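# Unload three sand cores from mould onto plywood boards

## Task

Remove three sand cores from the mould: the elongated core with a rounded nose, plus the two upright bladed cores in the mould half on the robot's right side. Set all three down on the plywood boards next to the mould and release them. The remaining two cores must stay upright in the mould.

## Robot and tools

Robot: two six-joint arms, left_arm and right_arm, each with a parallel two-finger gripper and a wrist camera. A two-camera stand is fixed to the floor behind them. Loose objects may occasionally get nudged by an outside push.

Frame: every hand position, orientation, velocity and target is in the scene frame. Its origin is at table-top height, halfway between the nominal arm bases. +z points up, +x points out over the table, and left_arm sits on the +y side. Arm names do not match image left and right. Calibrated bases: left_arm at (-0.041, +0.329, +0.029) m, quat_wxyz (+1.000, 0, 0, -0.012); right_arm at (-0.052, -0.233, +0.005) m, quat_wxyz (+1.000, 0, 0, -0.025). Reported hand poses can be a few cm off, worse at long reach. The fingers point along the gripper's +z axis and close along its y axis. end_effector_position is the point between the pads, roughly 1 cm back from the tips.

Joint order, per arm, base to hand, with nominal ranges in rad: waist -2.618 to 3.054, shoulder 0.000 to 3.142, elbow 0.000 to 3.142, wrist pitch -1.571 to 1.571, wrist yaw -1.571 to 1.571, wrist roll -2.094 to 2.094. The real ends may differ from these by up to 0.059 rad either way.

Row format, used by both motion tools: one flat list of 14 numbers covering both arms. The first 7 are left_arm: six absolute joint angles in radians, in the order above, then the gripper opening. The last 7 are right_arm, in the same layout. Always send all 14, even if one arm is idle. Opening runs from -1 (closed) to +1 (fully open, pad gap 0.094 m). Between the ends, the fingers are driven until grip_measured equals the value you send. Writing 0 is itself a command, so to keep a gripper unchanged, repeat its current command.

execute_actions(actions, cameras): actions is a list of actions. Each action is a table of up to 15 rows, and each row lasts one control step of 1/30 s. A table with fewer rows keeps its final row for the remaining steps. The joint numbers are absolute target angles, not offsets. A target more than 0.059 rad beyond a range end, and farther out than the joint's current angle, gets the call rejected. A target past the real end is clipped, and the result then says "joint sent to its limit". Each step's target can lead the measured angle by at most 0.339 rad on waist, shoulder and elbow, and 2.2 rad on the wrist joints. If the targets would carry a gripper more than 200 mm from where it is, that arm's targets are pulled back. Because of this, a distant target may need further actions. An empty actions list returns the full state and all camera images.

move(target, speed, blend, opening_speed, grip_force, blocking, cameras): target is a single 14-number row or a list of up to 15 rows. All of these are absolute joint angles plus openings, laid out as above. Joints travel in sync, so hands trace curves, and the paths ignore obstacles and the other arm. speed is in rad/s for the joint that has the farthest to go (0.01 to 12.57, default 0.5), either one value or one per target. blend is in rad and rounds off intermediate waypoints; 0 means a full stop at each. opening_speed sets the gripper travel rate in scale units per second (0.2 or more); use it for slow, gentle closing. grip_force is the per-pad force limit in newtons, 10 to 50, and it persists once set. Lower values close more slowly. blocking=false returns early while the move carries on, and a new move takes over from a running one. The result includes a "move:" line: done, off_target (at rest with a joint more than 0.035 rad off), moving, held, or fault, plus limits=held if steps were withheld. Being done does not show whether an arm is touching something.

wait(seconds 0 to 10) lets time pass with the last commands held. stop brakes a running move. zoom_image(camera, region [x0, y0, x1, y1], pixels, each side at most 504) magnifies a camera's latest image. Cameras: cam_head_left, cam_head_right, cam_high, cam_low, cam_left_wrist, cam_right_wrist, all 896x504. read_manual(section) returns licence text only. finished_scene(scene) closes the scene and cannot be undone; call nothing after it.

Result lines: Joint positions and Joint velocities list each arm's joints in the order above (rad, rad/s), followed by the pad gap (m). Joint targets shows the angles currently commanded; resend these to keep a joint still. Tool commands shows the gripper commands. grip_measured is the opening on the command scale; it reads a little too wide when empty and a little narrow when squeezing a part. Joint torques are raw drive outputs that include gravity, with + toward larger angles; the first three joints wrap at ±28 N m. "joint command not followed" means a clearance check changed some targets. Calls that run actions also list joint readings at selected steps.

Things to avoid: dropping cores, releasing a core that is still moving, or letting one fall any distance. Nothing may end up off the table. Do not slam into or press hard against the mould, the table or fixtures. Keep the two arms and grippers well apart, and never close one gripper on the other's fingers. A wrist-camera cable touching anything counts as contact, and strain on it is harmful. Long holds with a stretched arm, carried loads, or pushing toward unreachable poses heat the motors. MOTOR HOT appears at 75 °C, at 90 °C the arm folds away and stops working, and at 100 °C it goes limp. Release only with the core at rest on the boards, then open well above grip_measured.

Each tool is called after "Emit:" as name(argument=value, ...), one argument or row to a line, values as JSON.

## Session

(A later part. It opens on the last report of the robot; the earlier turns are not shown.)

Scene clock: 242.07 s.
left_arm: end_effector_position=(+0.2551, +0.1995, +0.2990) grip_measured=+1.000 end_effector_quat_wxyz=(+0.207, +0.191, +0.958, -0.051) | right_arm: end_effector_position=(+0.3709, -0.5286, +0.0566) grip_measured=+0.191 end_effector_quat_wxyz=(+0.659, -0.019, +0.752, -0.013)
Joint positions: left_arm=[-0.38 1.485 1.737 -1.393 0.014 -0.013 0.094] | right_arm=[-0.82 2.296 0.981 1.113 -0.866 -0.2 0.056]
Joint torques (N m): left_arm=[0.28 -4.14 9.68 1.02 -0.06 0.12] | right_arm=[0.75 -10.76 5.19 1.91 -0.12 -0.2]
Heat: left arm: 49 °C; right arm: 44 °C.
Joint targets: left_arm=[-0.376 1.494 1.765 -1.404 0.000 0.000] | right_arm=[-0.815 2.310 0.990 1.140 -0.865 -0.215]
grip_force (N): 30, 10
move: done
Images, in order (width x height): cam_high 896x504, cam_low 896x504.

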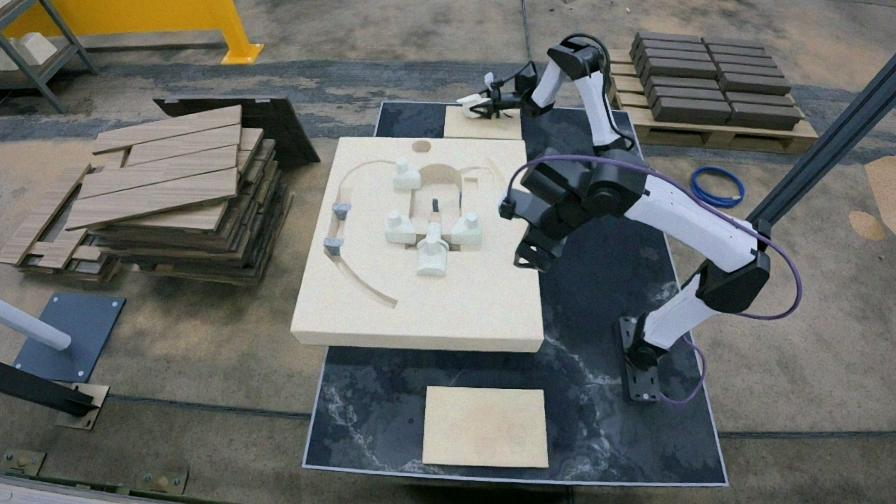

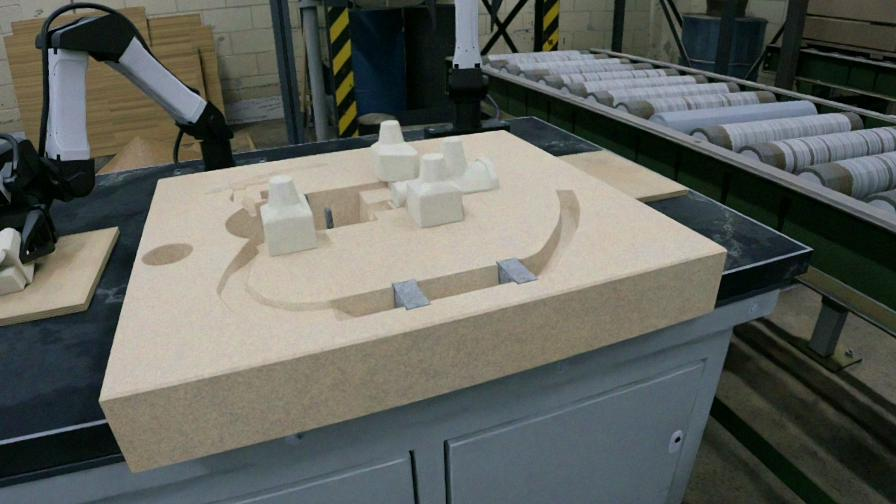

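Emit:
move(
  target=[-0.376,1.4946,1.765,-1.4045,0,0,1, -0.815,2.31,0.990,1.14,-0.865,-0.215,0.3],
  opening_speed=0.2,
  cameras=["cam_high","cam_low","cam_right_wrist"],
)

Emit:
zoom_image(
  camera="cam_high",
  region=[400, 30, 560, 150],
)

Emit:
zoom_image(
  camera="cam_low",
  region=[0, 100, 250, 350],
)

Scene clock: 245.97 s.
left_arm: end_effector_position=(+0.2551, +0.1995, +0.2990) grip_measured=+1.000 end_effector_quat_wxyz=(+0.207, +0.191, +0.958, -0.051) | right_arm: end_effector_position=(+0.3709, -0.5286, +0.0566) grip_measured=+0.298 end_effector_quat_wxyz=(+0.659, -0.019, +0.752, -0.013)
Joint positions: left_arm=[-0.38 1.485 1.737 -1.393 0.014 -0.013 0.094] | right_arm=[-0.82 2.296 0.981 1.113 -0.866 -0.2 0.061]
Joint torques (N m): left_arm=[0.32 -4.08 9.62 1.01 -0.07 0.15] | right_arm=[0.79 -10.65 5.07 1.94 -0.11 -0.23]
Heat: left arm: 49 °C; right arm: 44 °C.
Joint targets: left_arm=[-0.376 1.494 1.765 -1.404 0.000 0.000] | right_arm=[-0.815 2.310 0.990 1.140 -0.865 -0.215]
grip_force (N): 30, 10
move: done
Images, in order (width x height): cam_high 896x504, cam_low 896x504, cam_right_wrist 896x504.

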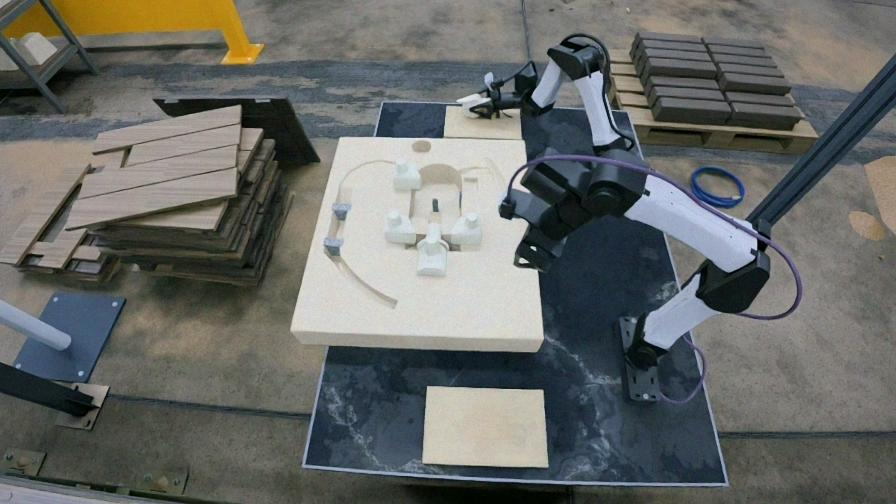

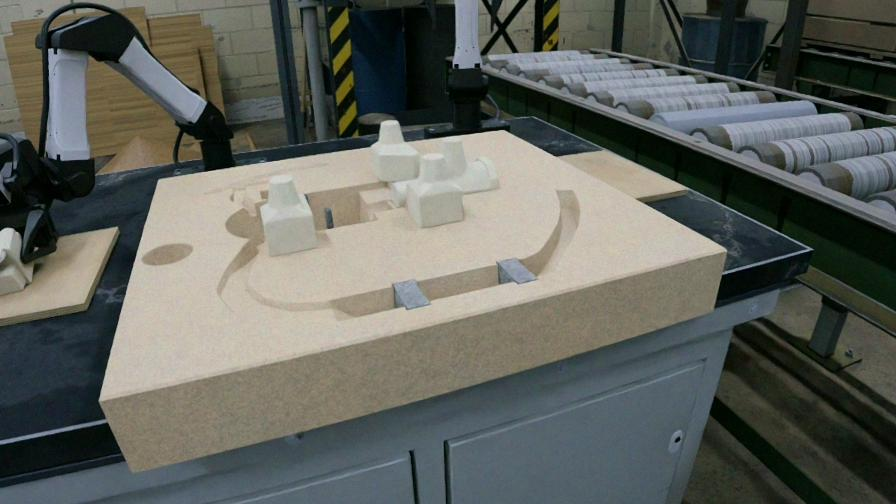

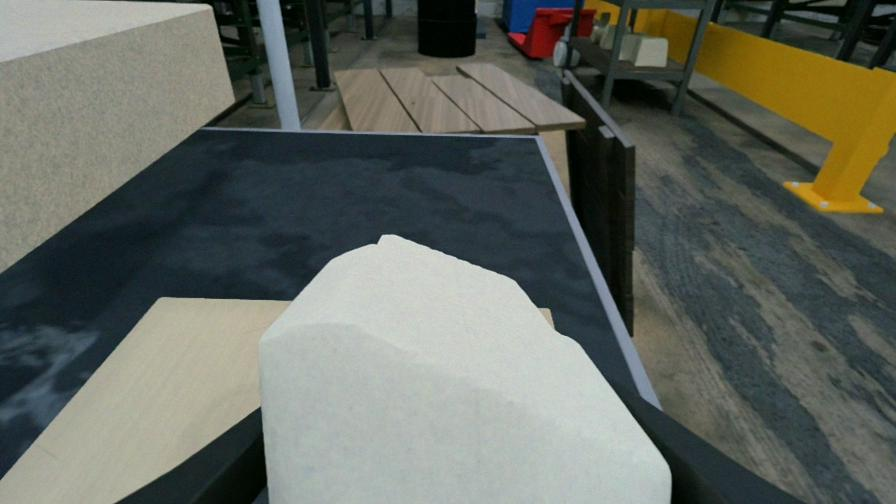

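Scaled by 3.150 from the camera's 896x504 image, which has a finer 1280x720 frame.

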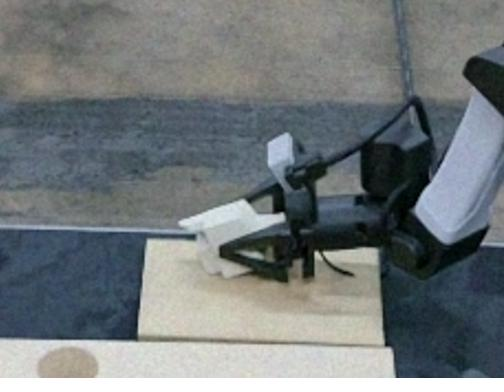

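Scaled by 2.016 from the camera's 896x504 image, which has a finer 1280x720 frame.

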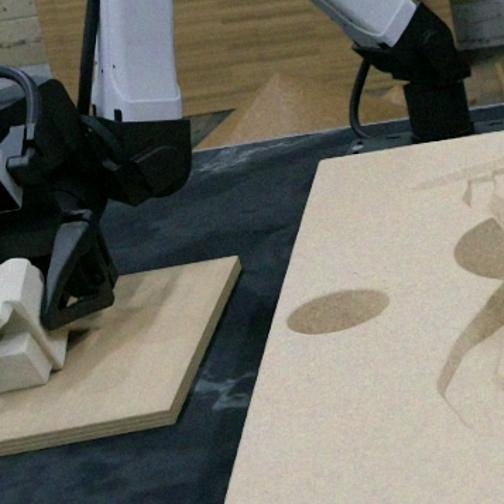

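Emit:
move(
  target=[
    [-0.376,1.4946,1.765,-1.4045,0,0,1, -0.815,2.31,0.990,1.14,-0.865,-0.215,0.75],
    [-0.376,1.4946,1.765,-1.4045,0,0,1, -0.82,1.864,1.15,0.49,-0.852,-0.203,1],
    [-0.376,1.4946,1.765,-1.4045,0,0,1, 0.262,2.171,2.085,-0.623,0.162,0.138,1],
  ],
  speed=0.6,
  blend=[0,0.1,0],
  opening_speed=1,
  cameras=["all"],
)

Emit:
zoom_image(
  camera="cam_high",
  region=[400, 30, 560, 150],
)

Emit:
zoom_image(
  camera="cam_head_right",
  region=[450, 200, 700, 400],
)

Scene clock: 275.43 s.
left_arm: end_effector_position=(+0.2551, +0.1995, +0.2990) grip_measured=+1.000 end_effector_quat_wxyz=(+0.207, +0.191, +0.958, -0.051) | right_arm: end_effector_position=(+0.5414, -0.1307, +0.2183) grip_measured=+0.998 end_effector_quat_wxyz=(+0.425, -0.010, +0.905, +0.003)
Joint positions: left_arm=[-0.38 1.485 1.737 -1.393 0.014 -0.013 0.094] | right_arm=[0.265 2.149 2.058 -0.613 0.151 0.124 0.094]
Joint torques (N m): left_arm=[0.28 -4.12 9.58 1.03 -0.06 0.14] | right_arm=[0.03 -11.7 8.92 1.53 0.2 0.07]
Heat: left arm: 49 °C; right arm: 44 °C.
Joint targets: left_arm=[-0.376 1.494 1.765 -1.404 0.000 0.000] | right_arm=[0.262 2.171 2.085 -0.623 0.162 0.138]
grip_force (N): 30, 10
move: done; blend cut to 0 rad at target 2

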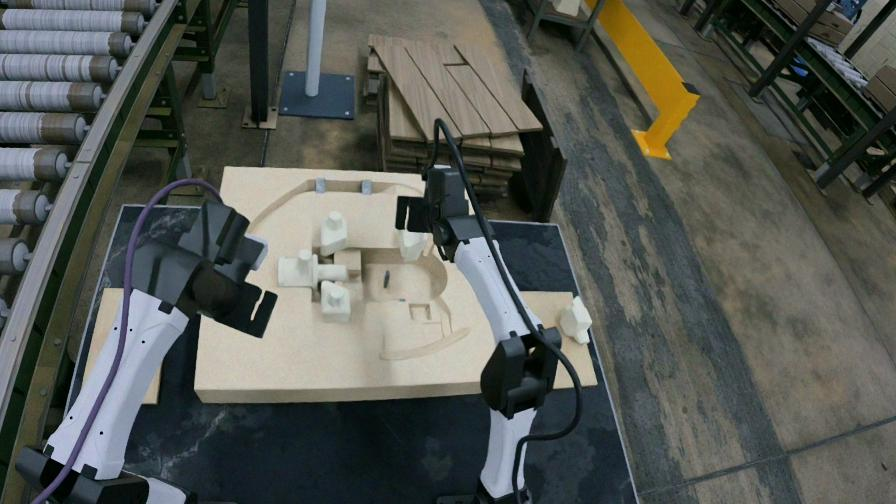

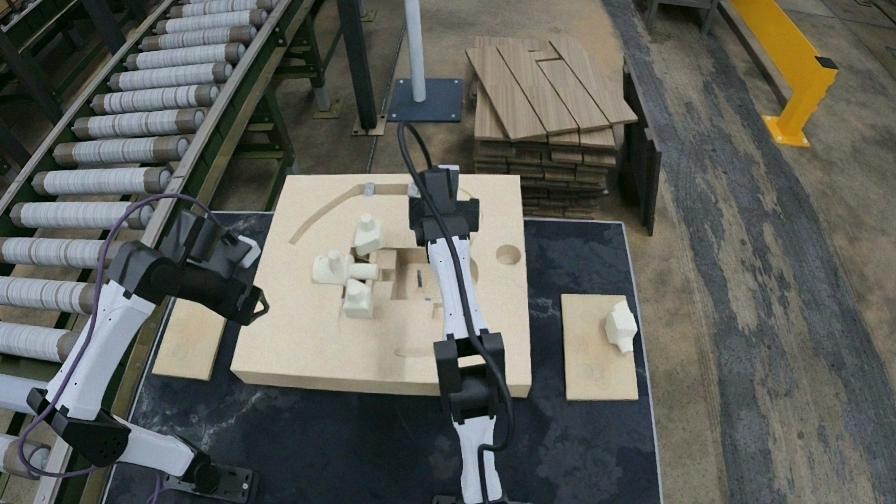

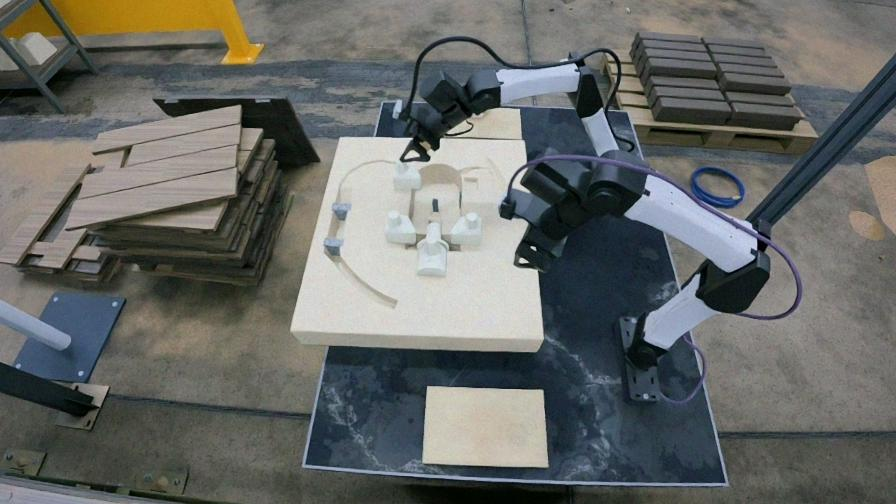

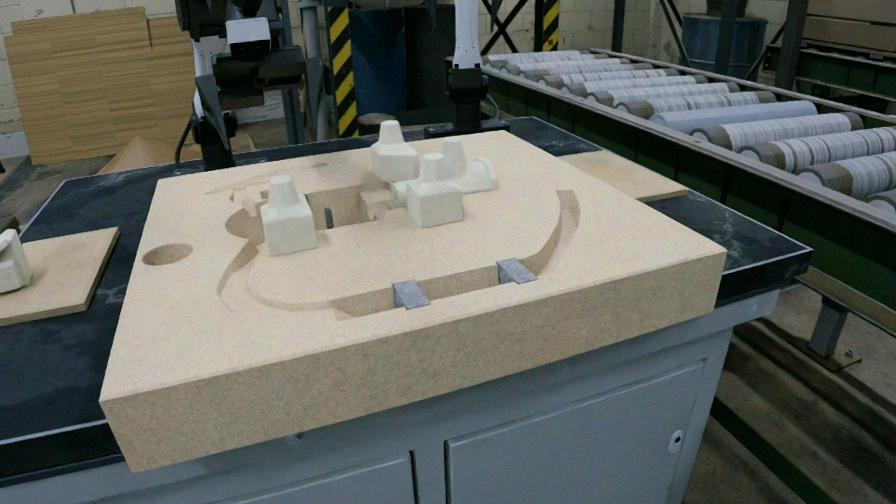

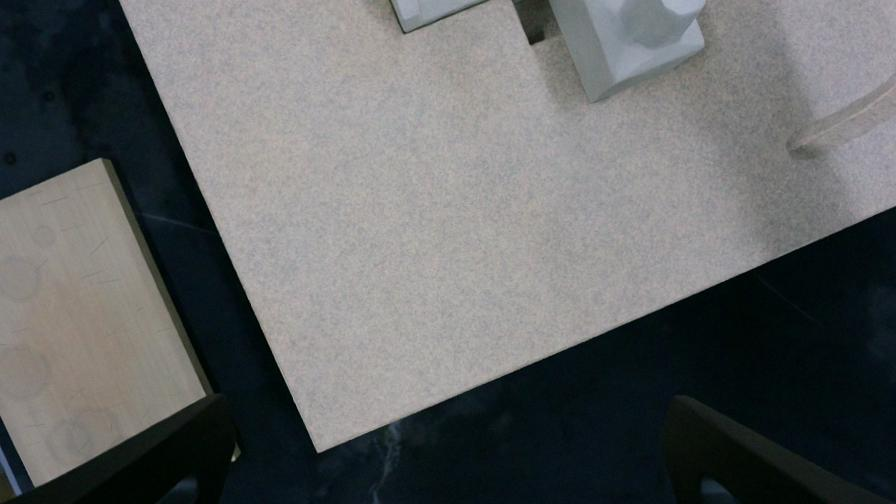

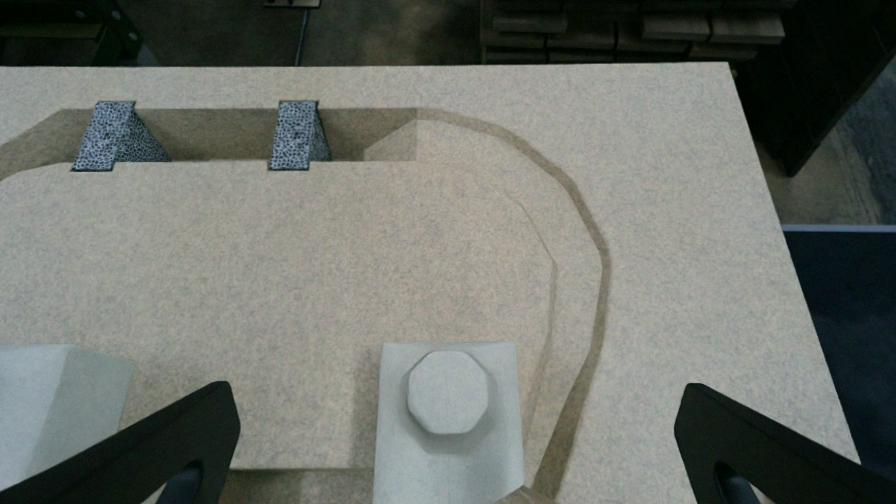

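Scaled by 3.150 from the camera's 896x504 image, which has a finer 1280x720 frame.

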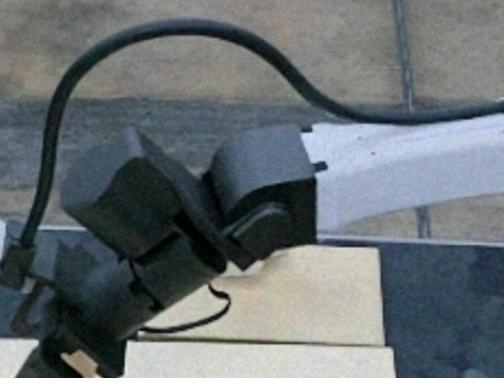

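Scaled by 2.016 from the camera's 896x504 image, which has a finer 1280x720 frame.

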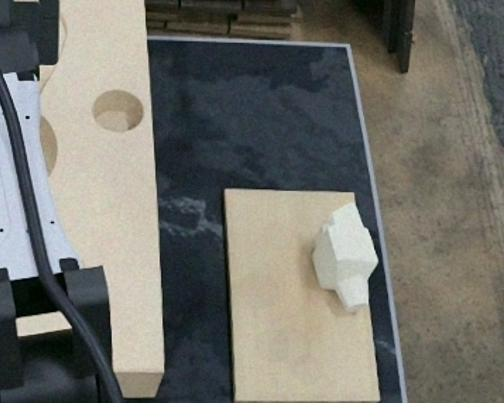

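Emit:
move(
  target=[
    [-0.376,1.4946,1.765,-1.4045,0,0,1, 0.262,2.189,1.714,-0.235,0.162,0.138,1],
    [-0.376,1.4946,1.765,-1.4045,0,0,1, 0.262,2.189,1.714,-0.235,0.162,0.138,-0.1],
  ],
  speed=0.3,
  opening_speed=0.6,
  grip_force=[30,30],
  cameras=["cam_right_wrist","cam_low","cam_high"],
)

Emit:
zoom_image(
  camera="cam_low",
  region=[150, 50, 400, 300],
)

Scene clock: 286.93 s.
left_arm: end_effector_position=(+0.2551, +0.1995, +0.2990) grip_measured=+1.000 end_effector_quat_wxyz=(+0.207, +0.191, +0.958, -0.051) | right_arm: end_effector_position=(+0.5432, -0.1305, +0.1228) grip_measured=+0.166 end_effector_quat_wxyz=(+0.422, -0.009, +0.906, +0.002)
Joint positions: left_arm=[-0.38 1.485 1.737 -1.393 0.014 -0.013 0.094] | right_arm=[0.265 2.173 1.721 -0.256 0.152 0.124 0.055]
Joint torques (N m): left_arm=[0.29 -4.18 9.63 1.03 -0.06 0.12] | right_arm=[0.02 -12.53 6.43 1.83 0.15 0.1]
Heat: left arm: 49 °C; right arm: 44 °C.
Joint targets: left_arm=[-0.376 1.494 1.765 -1.404 0.000 0.000] | right_arm=[0.262 2.189 1.714 -0.235 0.162 0.138]
grip_force (N): 30, 30
move: done
Images, in order (width x height): cam_high 896x504, cam_low 896x504, cam_right_wrist 896x504.

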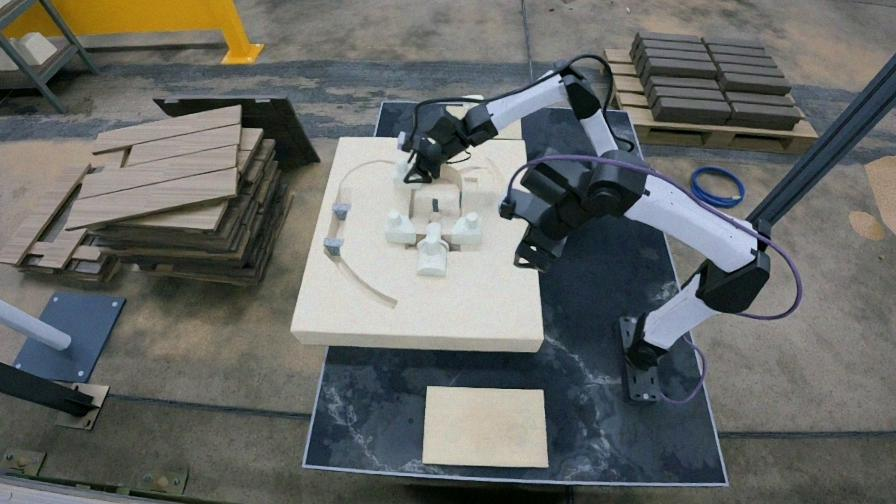

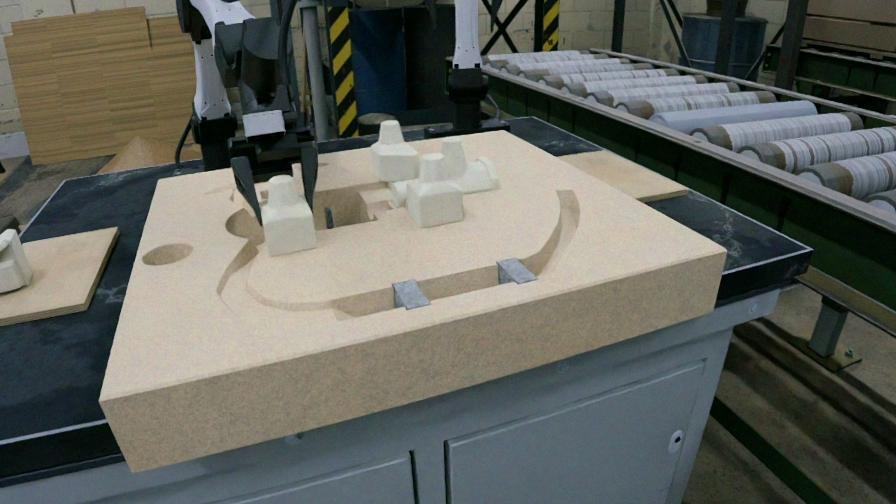

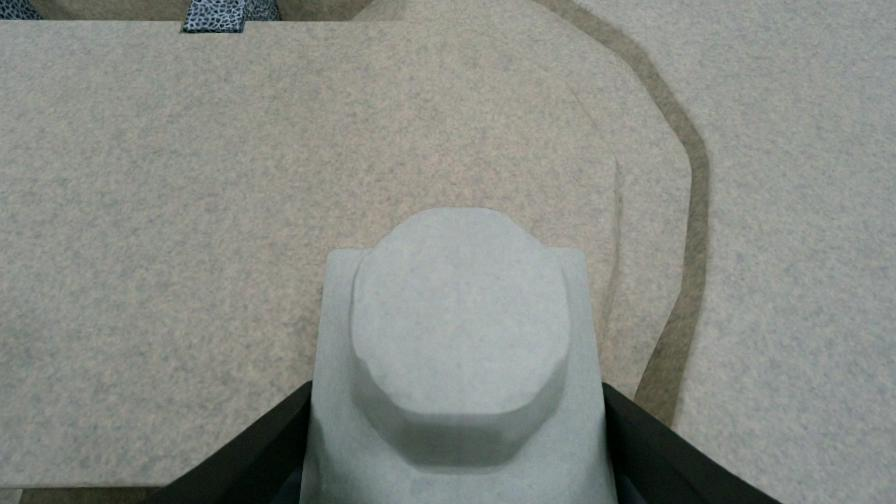

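Scaled by 2.016 from the camera's 896x504 image, which has a finer 1280x720 frame.

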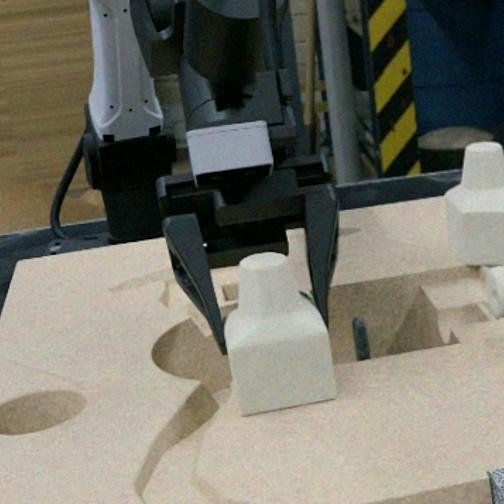

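Emit:
move(
  target=[
    [-0.376,1.4946,1.765,-1.4045,0,0,1, 0.262,2.168,2.12,-0.65,0.162,0.138,-0.1],
    [-0.376,1.4946,1.765,-1.4045,0,0,1, -0.627,1.745,0.87,0.88,-0.69,-0.08,-0.1],
  ],
  speed=[0.25,0.5],
  blend=[0.04,0],
  cameras=["cam_right_wrist","cam_low","cam_high","cam_head_right"],
)

Emit:
zoom_image(
  camera="cam_high",
  region=[400, 30, 560, 150],
)

Scene clock: 316.17 s.
left_arm: end_effector_position=(+0.2551, +0.1995, +0.2990) grip_measured=+1.000 end_effector_quat_wxyz=(+0.207, +0.191, +0.958, -0.051) | right_arm: end_effector_position=(+0.3912, -0.4506, +0.1809) grip_measured=+0.164 end_effector_quat_wxyz=(+0.663, +0.011, +0.748, +0.011)
Joint positions: left_arm=[-0.38 1.485 1.737 -1.393 0.014 -0.013 0.094] | right_arm=[-0.628 1.802 0.863 0.785 -0.674 -0.065 0.055]
Joint torques (N m): left_arm=[0.29 -4.18 9.65 1.04 -0.07 0.12] | right_arm=[0.49 -15.15 6.49 2.64 -0.27 -0.22]
Motor temperatures (°C): left_arm=[23 36 49 32 22 23 25] | right_arm=[25 49 41 44 21 24 23]
Heat: left arm: 49 °C; right arm: 49 °C.
Joint targets: left_arm=[-0.376 1.494 1.765 -1.404 0.000 0.000] | right_arm=[-0.627 1.745 0.870 0.880 -0.690 -0.080]
grip_force (N): 30, 30
move: off_target (right_arm); right_arm: the wrist pitch is farthest, 0.095 rad from its target
Images, in order (width x height): cam_head_right 896x504, cam_high 896x504, cam_low 896x504, cam_right_wrist 896x504.

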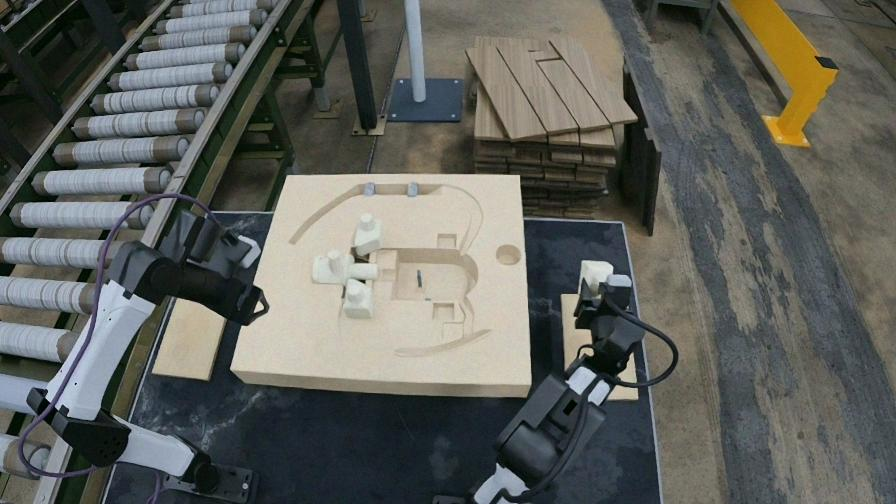

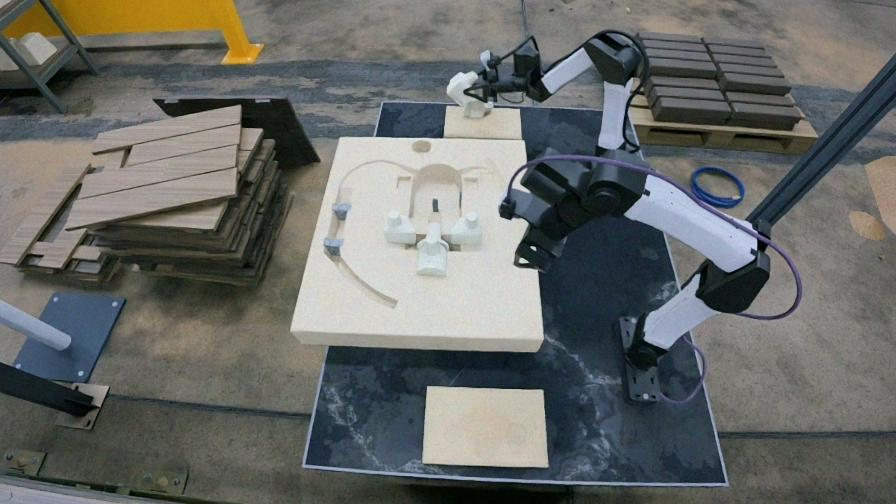

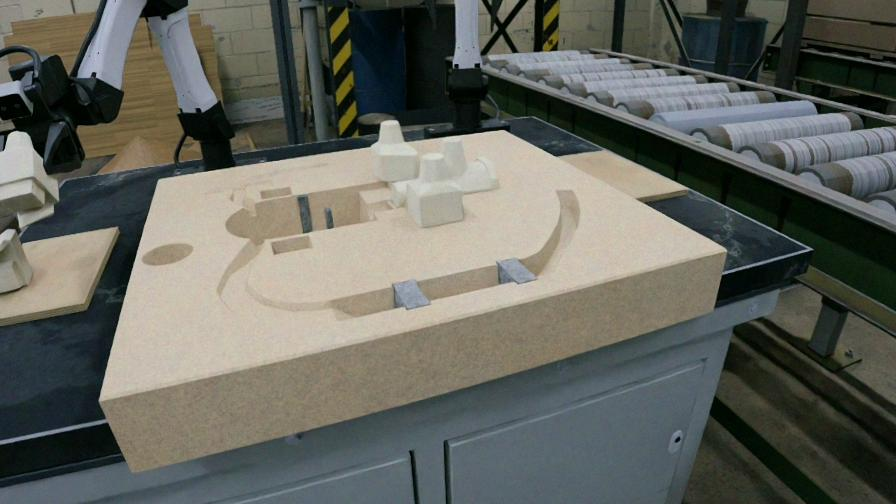

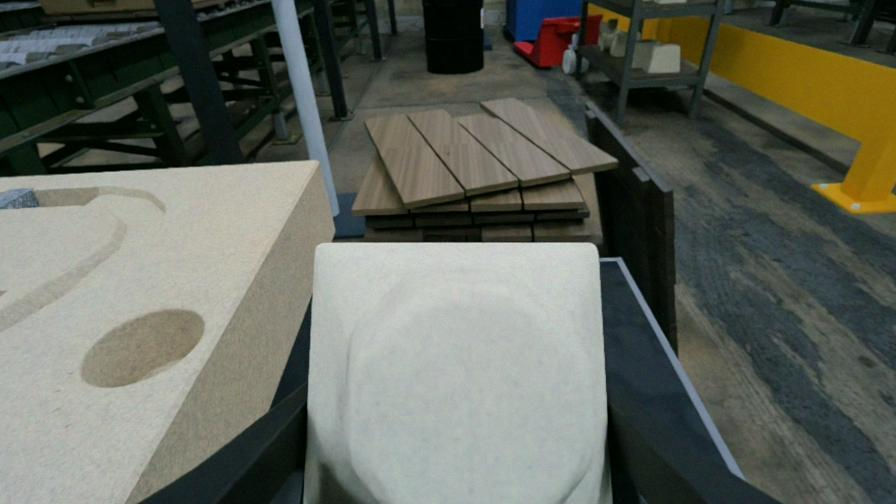

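Scaled by 3.150 from the camera's 896x504 image, which has a finer 1280x720 frame.

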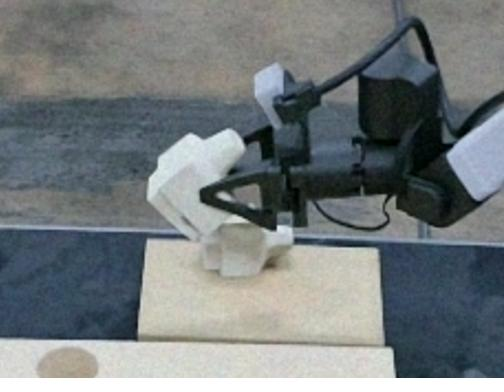

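Emit:
move(
  target=[-0.376,1.4946,1.765,-1.4045,0,0,1, -0.627,2.086,0.752,1.315,-0.69,-0.08,-0.1],
  speed=0.3,
  cameras=["cam_low","cam_high","cam_head_right"],
)

Emit:
zoom_image(
  camera="cam_high",
  region=[400, 30, 560, 150],
)

Emit:
zoom_image(
  camera="cam_low",
  region=[0, 100, 250, 350],
)

Scene clock: 323.33 s.
left_arm: end_effector_position=(+0.2551, +0.1995, +0.2990) grip_measured=+1.000 end_effector_quat_wxyz=(+0.207, +0.191, +0.958, -0.051) | right_arm: end_effector_position=(+0.3844, -0.4447, +0.0956) grip_measured=+0.164 end_effector_quat_wxyz=(+0.671, +0.005, +0.741, +0.006)
Joint positions: left_arm=[-0.38 1.485 1.737 -1.393 0.014 -0.013 0.094] | right_arm=[-0.628 2.09 0.744 1.218 -0.676 -0.065 0.055]
Joint torques (N m): left_arm=[0.21 -4.18 9.73 1.02 -0.06 0.13] | right_arm=[0.34 -10.48 4.86 2.72 -0.2 -0.22]
Heat: left arm: 50 °C; right arm: 49 °C.
Joint targets: left_arm=[-0.376 1.494 1.765 -1.404 0.000 0.000] | right_arm=[-0.627 2.086 0.752 1.315 -0.690 -0.080]
grip_force (N): 30, 30
move: off_target (right_arm); right_arm: the wrist pitch is farthest, 0.097 rad from its target
Images, in order (width x height): cam_head_right 896x504, cam_high 896x504, cam_low 896x504.

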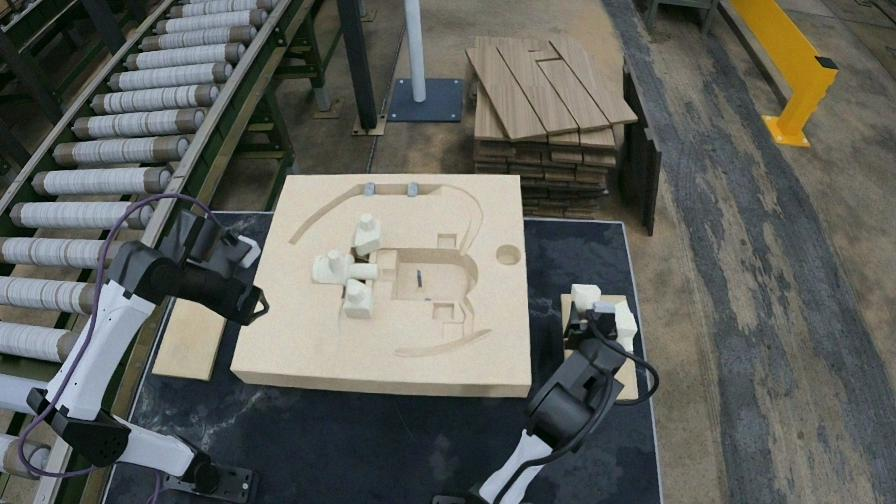

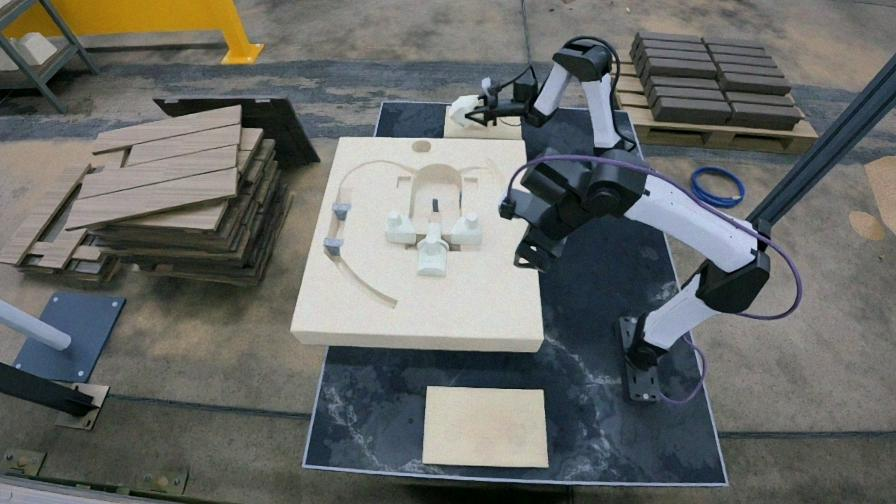

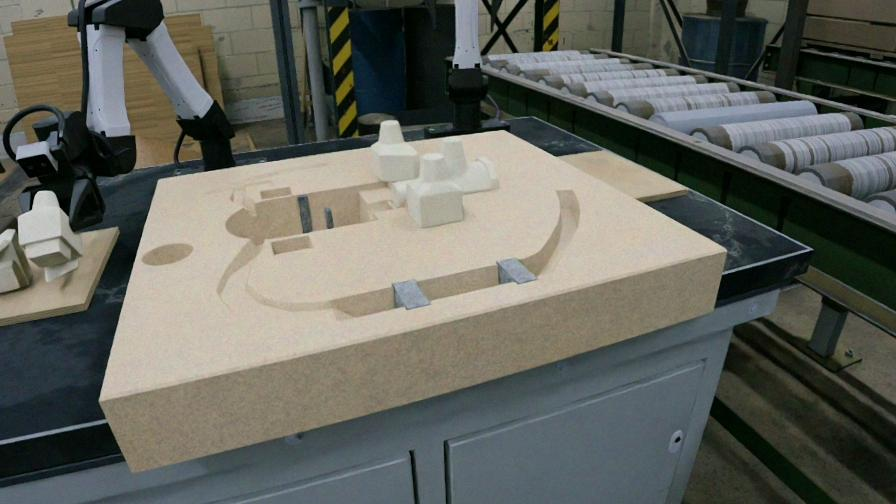

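Scaled by 3.150 from the camera's 896x504 image, which has a finer 1280x720 frame.

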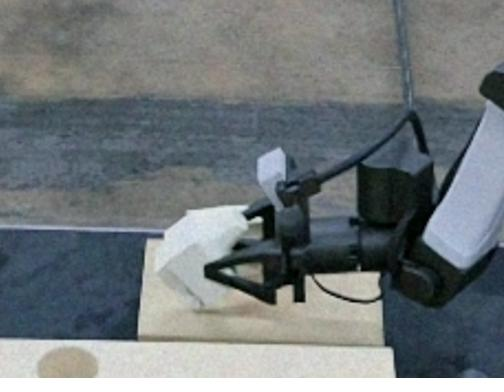

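Scaled by 2.016 from the camera's 896x504 image, which has a finer 1280x720 frame.

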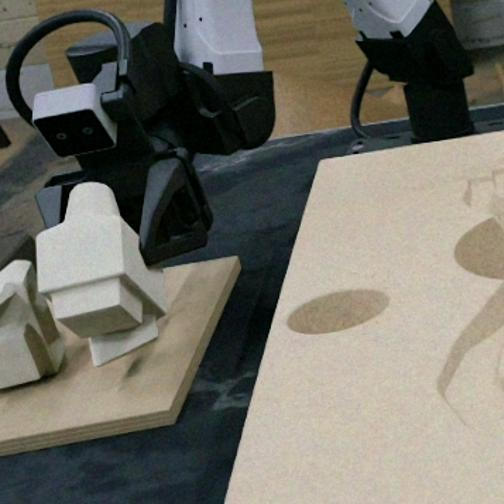

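Emit:
move(
  target=[-0.376,1.4946,1.765,-1.4045,0,0,1, -0.627,2.205,0.758,1.495,-0.69,-0.06,-0.1],
  speed=0.12,
  cameras=["cam_low","cam_high","cam_right_wrist"],
)

Emit:
zoom_image(
  camera="cam_high",
  region=[400, 30, 560, 150],
)

Emit:
zoom_image(
  camera="cam_low",
  region=[0, 100, 250, 350],
)

Scene clock: 333.57 s.
left_arm: end_effector_position=(+0.2551, +0.1995, +0.2990) grip_measured=+1.000 end_effector_quat_wxyz=(+0.207, +0.191, +0.958, -0.051) | right_arm: end_effector_position=(+0.3843, -0.4445, +0.0791) grip_measured=+0.164 end_effector_quat_wxyz=(+0.687, -0.007, +0.727, -0.007)
Joint positions: left_arm=[-0.38 1.485 1.737 -1.393 0.014 -0.013 0.094] | right_arm=[-0.628 2.205 0.744 1.389 -0.677 -0.065 0.055]
Joint torques (N m): left_arm=[0.35 -4.15 9.62 1.03 -0.06 0.15] | right_arm=[0.47 -10.47 5.01 2.73 -0.18 -0.03]
Motor temperatures (°C): left_arm=[23 36 50 32 22 23 25] | right_arm=[25 48 40 49 21 24 23]
Heat: left arm: 50 °C; right arm: 49 °C.
Joint targets: left_arm=[-0.376 1.494 1.765 -1.404 0.000 0.000] | right_arm=[-0.627 2.205 0.758 1.495 -0.690 -0.060]
grip_force (N): 30, 30
move: off_target (right_arm); right_arm: the wrist pitch is farthest, 0.106 rad from its target
Images, in order (width x height): cam_high 896x504, cam_low 896x504, cam_right_wrist 896x504.

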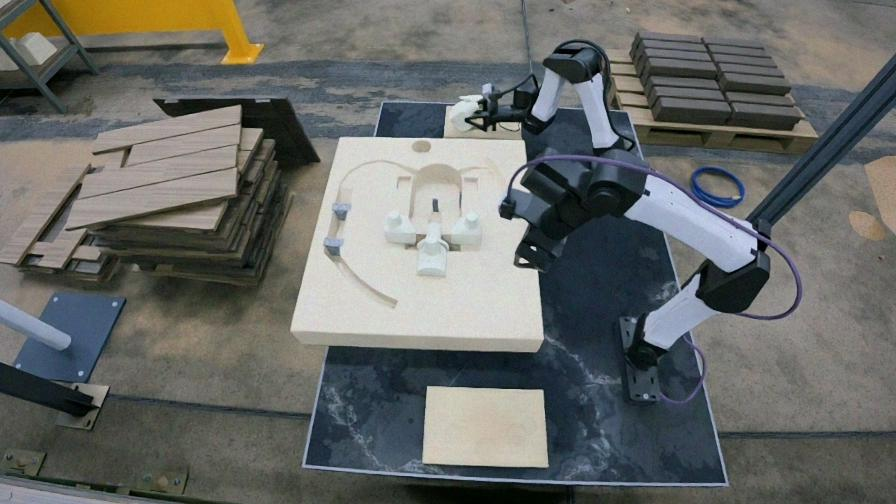

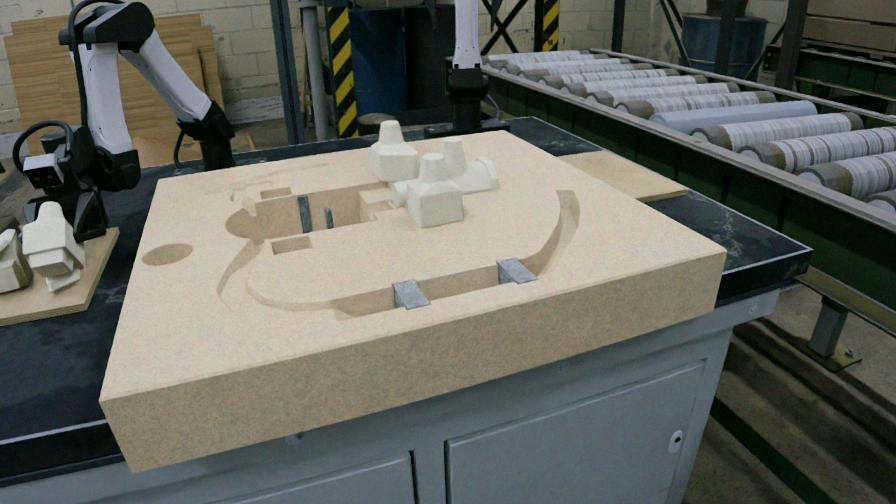

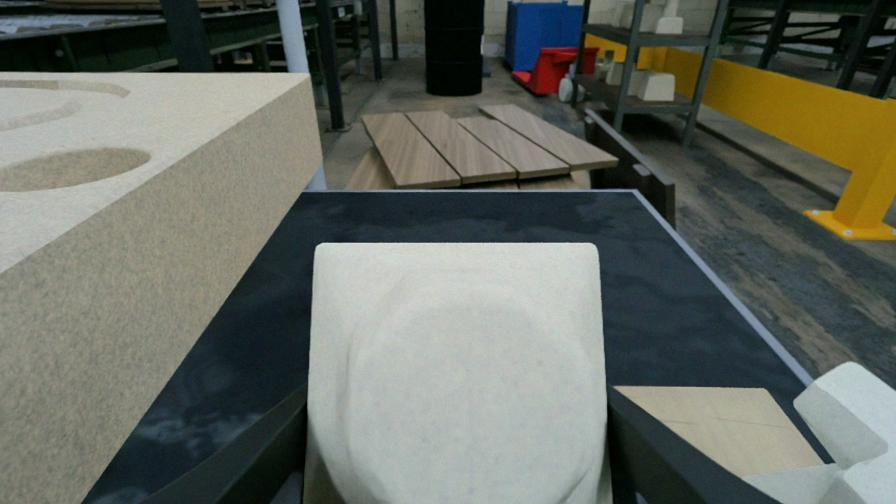

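Scaled by 3.150 from the camera's 896x504 image, which has a finer 1280x720 frame.

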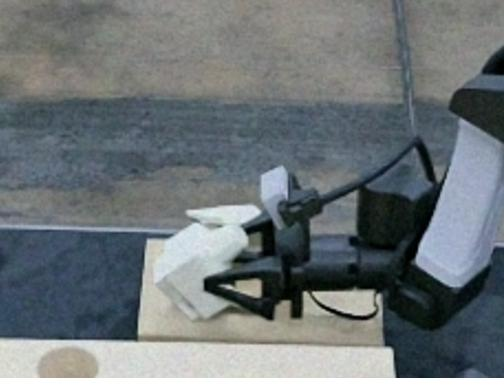

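Scaled by 2.016 from the camera's 896x504 image, which has a finer 1280x720 frame.

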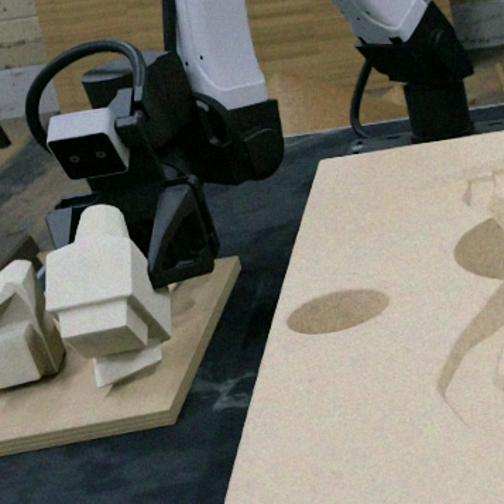

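Emit:
move(
  target=[-0.376,1.4946,1.765,-1.4045,0,0,1, -0.627,2.29,0.80,1.54,-0.69,-0.06,0.1],
  speed=0.08,
  grip_force=[30,12],
  cameras=["cam_low","cam_high","cam_right_wrist"],
)

Emit:
zoom_image(
  camera="cam_high",
  region=[400, 30, 560, 150],
)

Emit:
zoom_image(
  camera="cam_low",
  region=[0, 100, 250, 350],
)

Scene clock: 340.07 s.
left_arm: end_effector_position=(+0.2551, +0.1995, +0.2990) grip_measured=+1.000 end_effector_quat_wxyz=(+0.207, +0.191, +0.958, -0.051) | right_arm: end_effector_position=(+0.3918, -0.4455, +0.0736) grip_measured=+0.172 end_effector_quat_wxyz=(+0.691, -0.016, +0.723, +0.004)
Joint positions: left_arm=[-0.38 1.485 1.737 -1.393 0.014 -0.013 0.094] | right_arm=[-0.628 2.255 0.789 1.406 -0.706 -0.054 0.055]
Joint torques (N m): left_arm=[0.21 -4.18 9.58 1.04 -0.06 0.14] | right_arm=[0.36 -7.28 4.66 2.98 0.12 -0.13]
Heat: left arm: 50 °C; right arm: 52 °C.
Joint targets: left_arm=[-0.376 1.494 1.765 -1.404 0.000 0.000] | right_arm=[-0.627 2.290 0.800 1.540 -0.690 -0.060]
grip_force (N): 30, 12
move: off_target (right_arm); right_arm: the wrist pitch is farthest, 0.134 rad from its target
Images, in order (width x height): cam_high 896x504, cam_low 896x504, cam_right_wrist 896x504.

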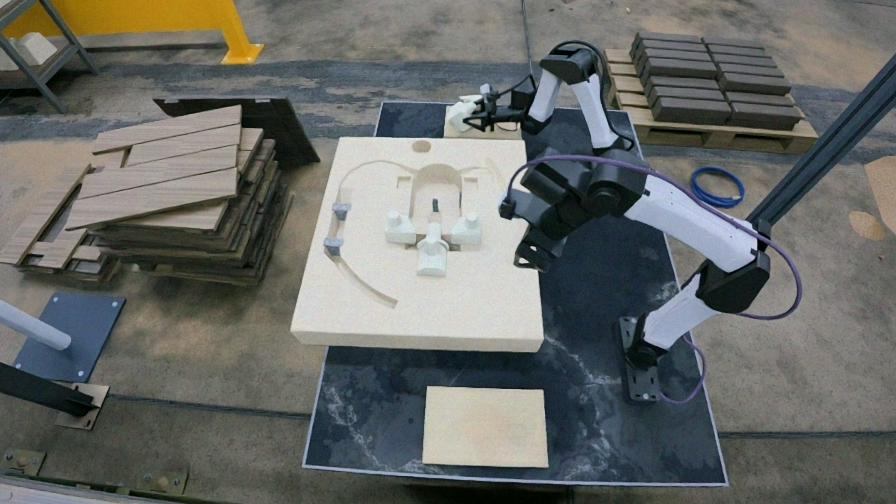

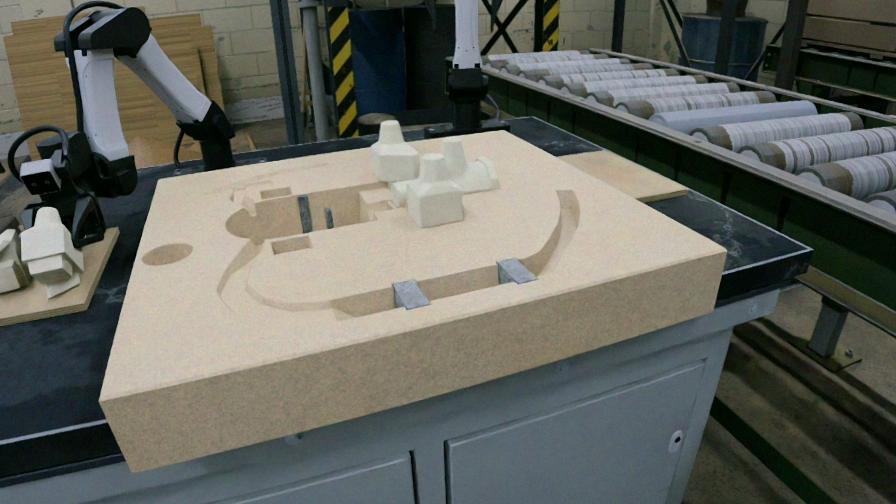

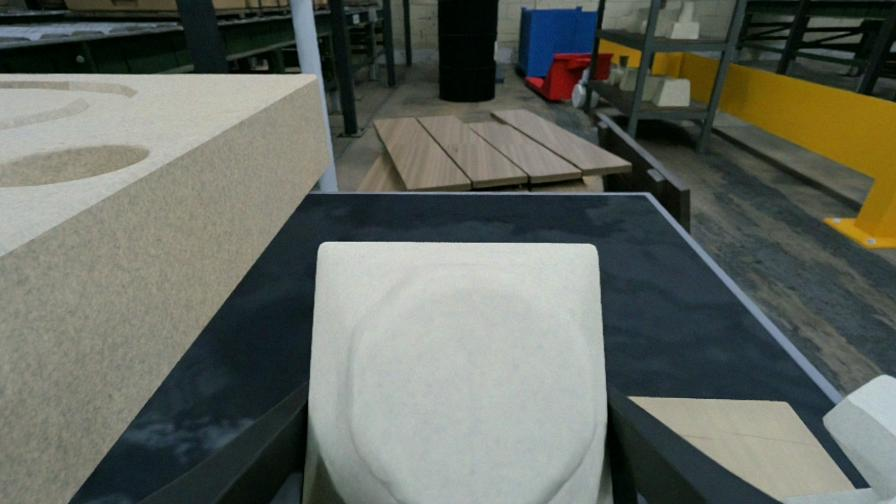

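Scaled by 3.150 from the camera's 896x504 image, which has a finer 1280x720 frame.

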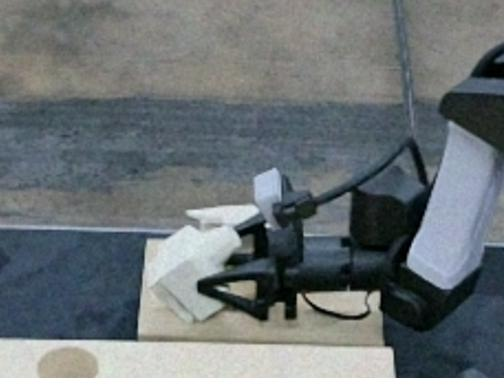

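Scaled by 2.016 from the camera's 896x504 image, which has a finer 1280x720 frame.

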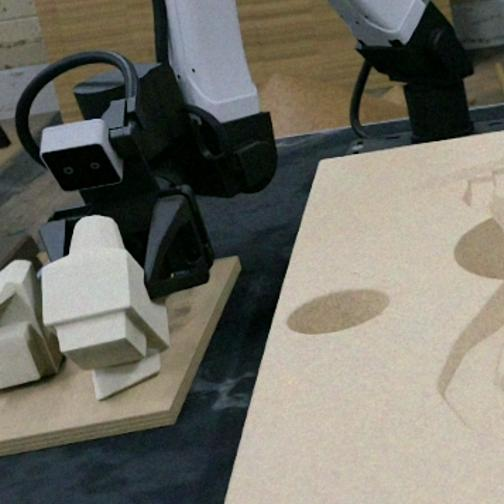

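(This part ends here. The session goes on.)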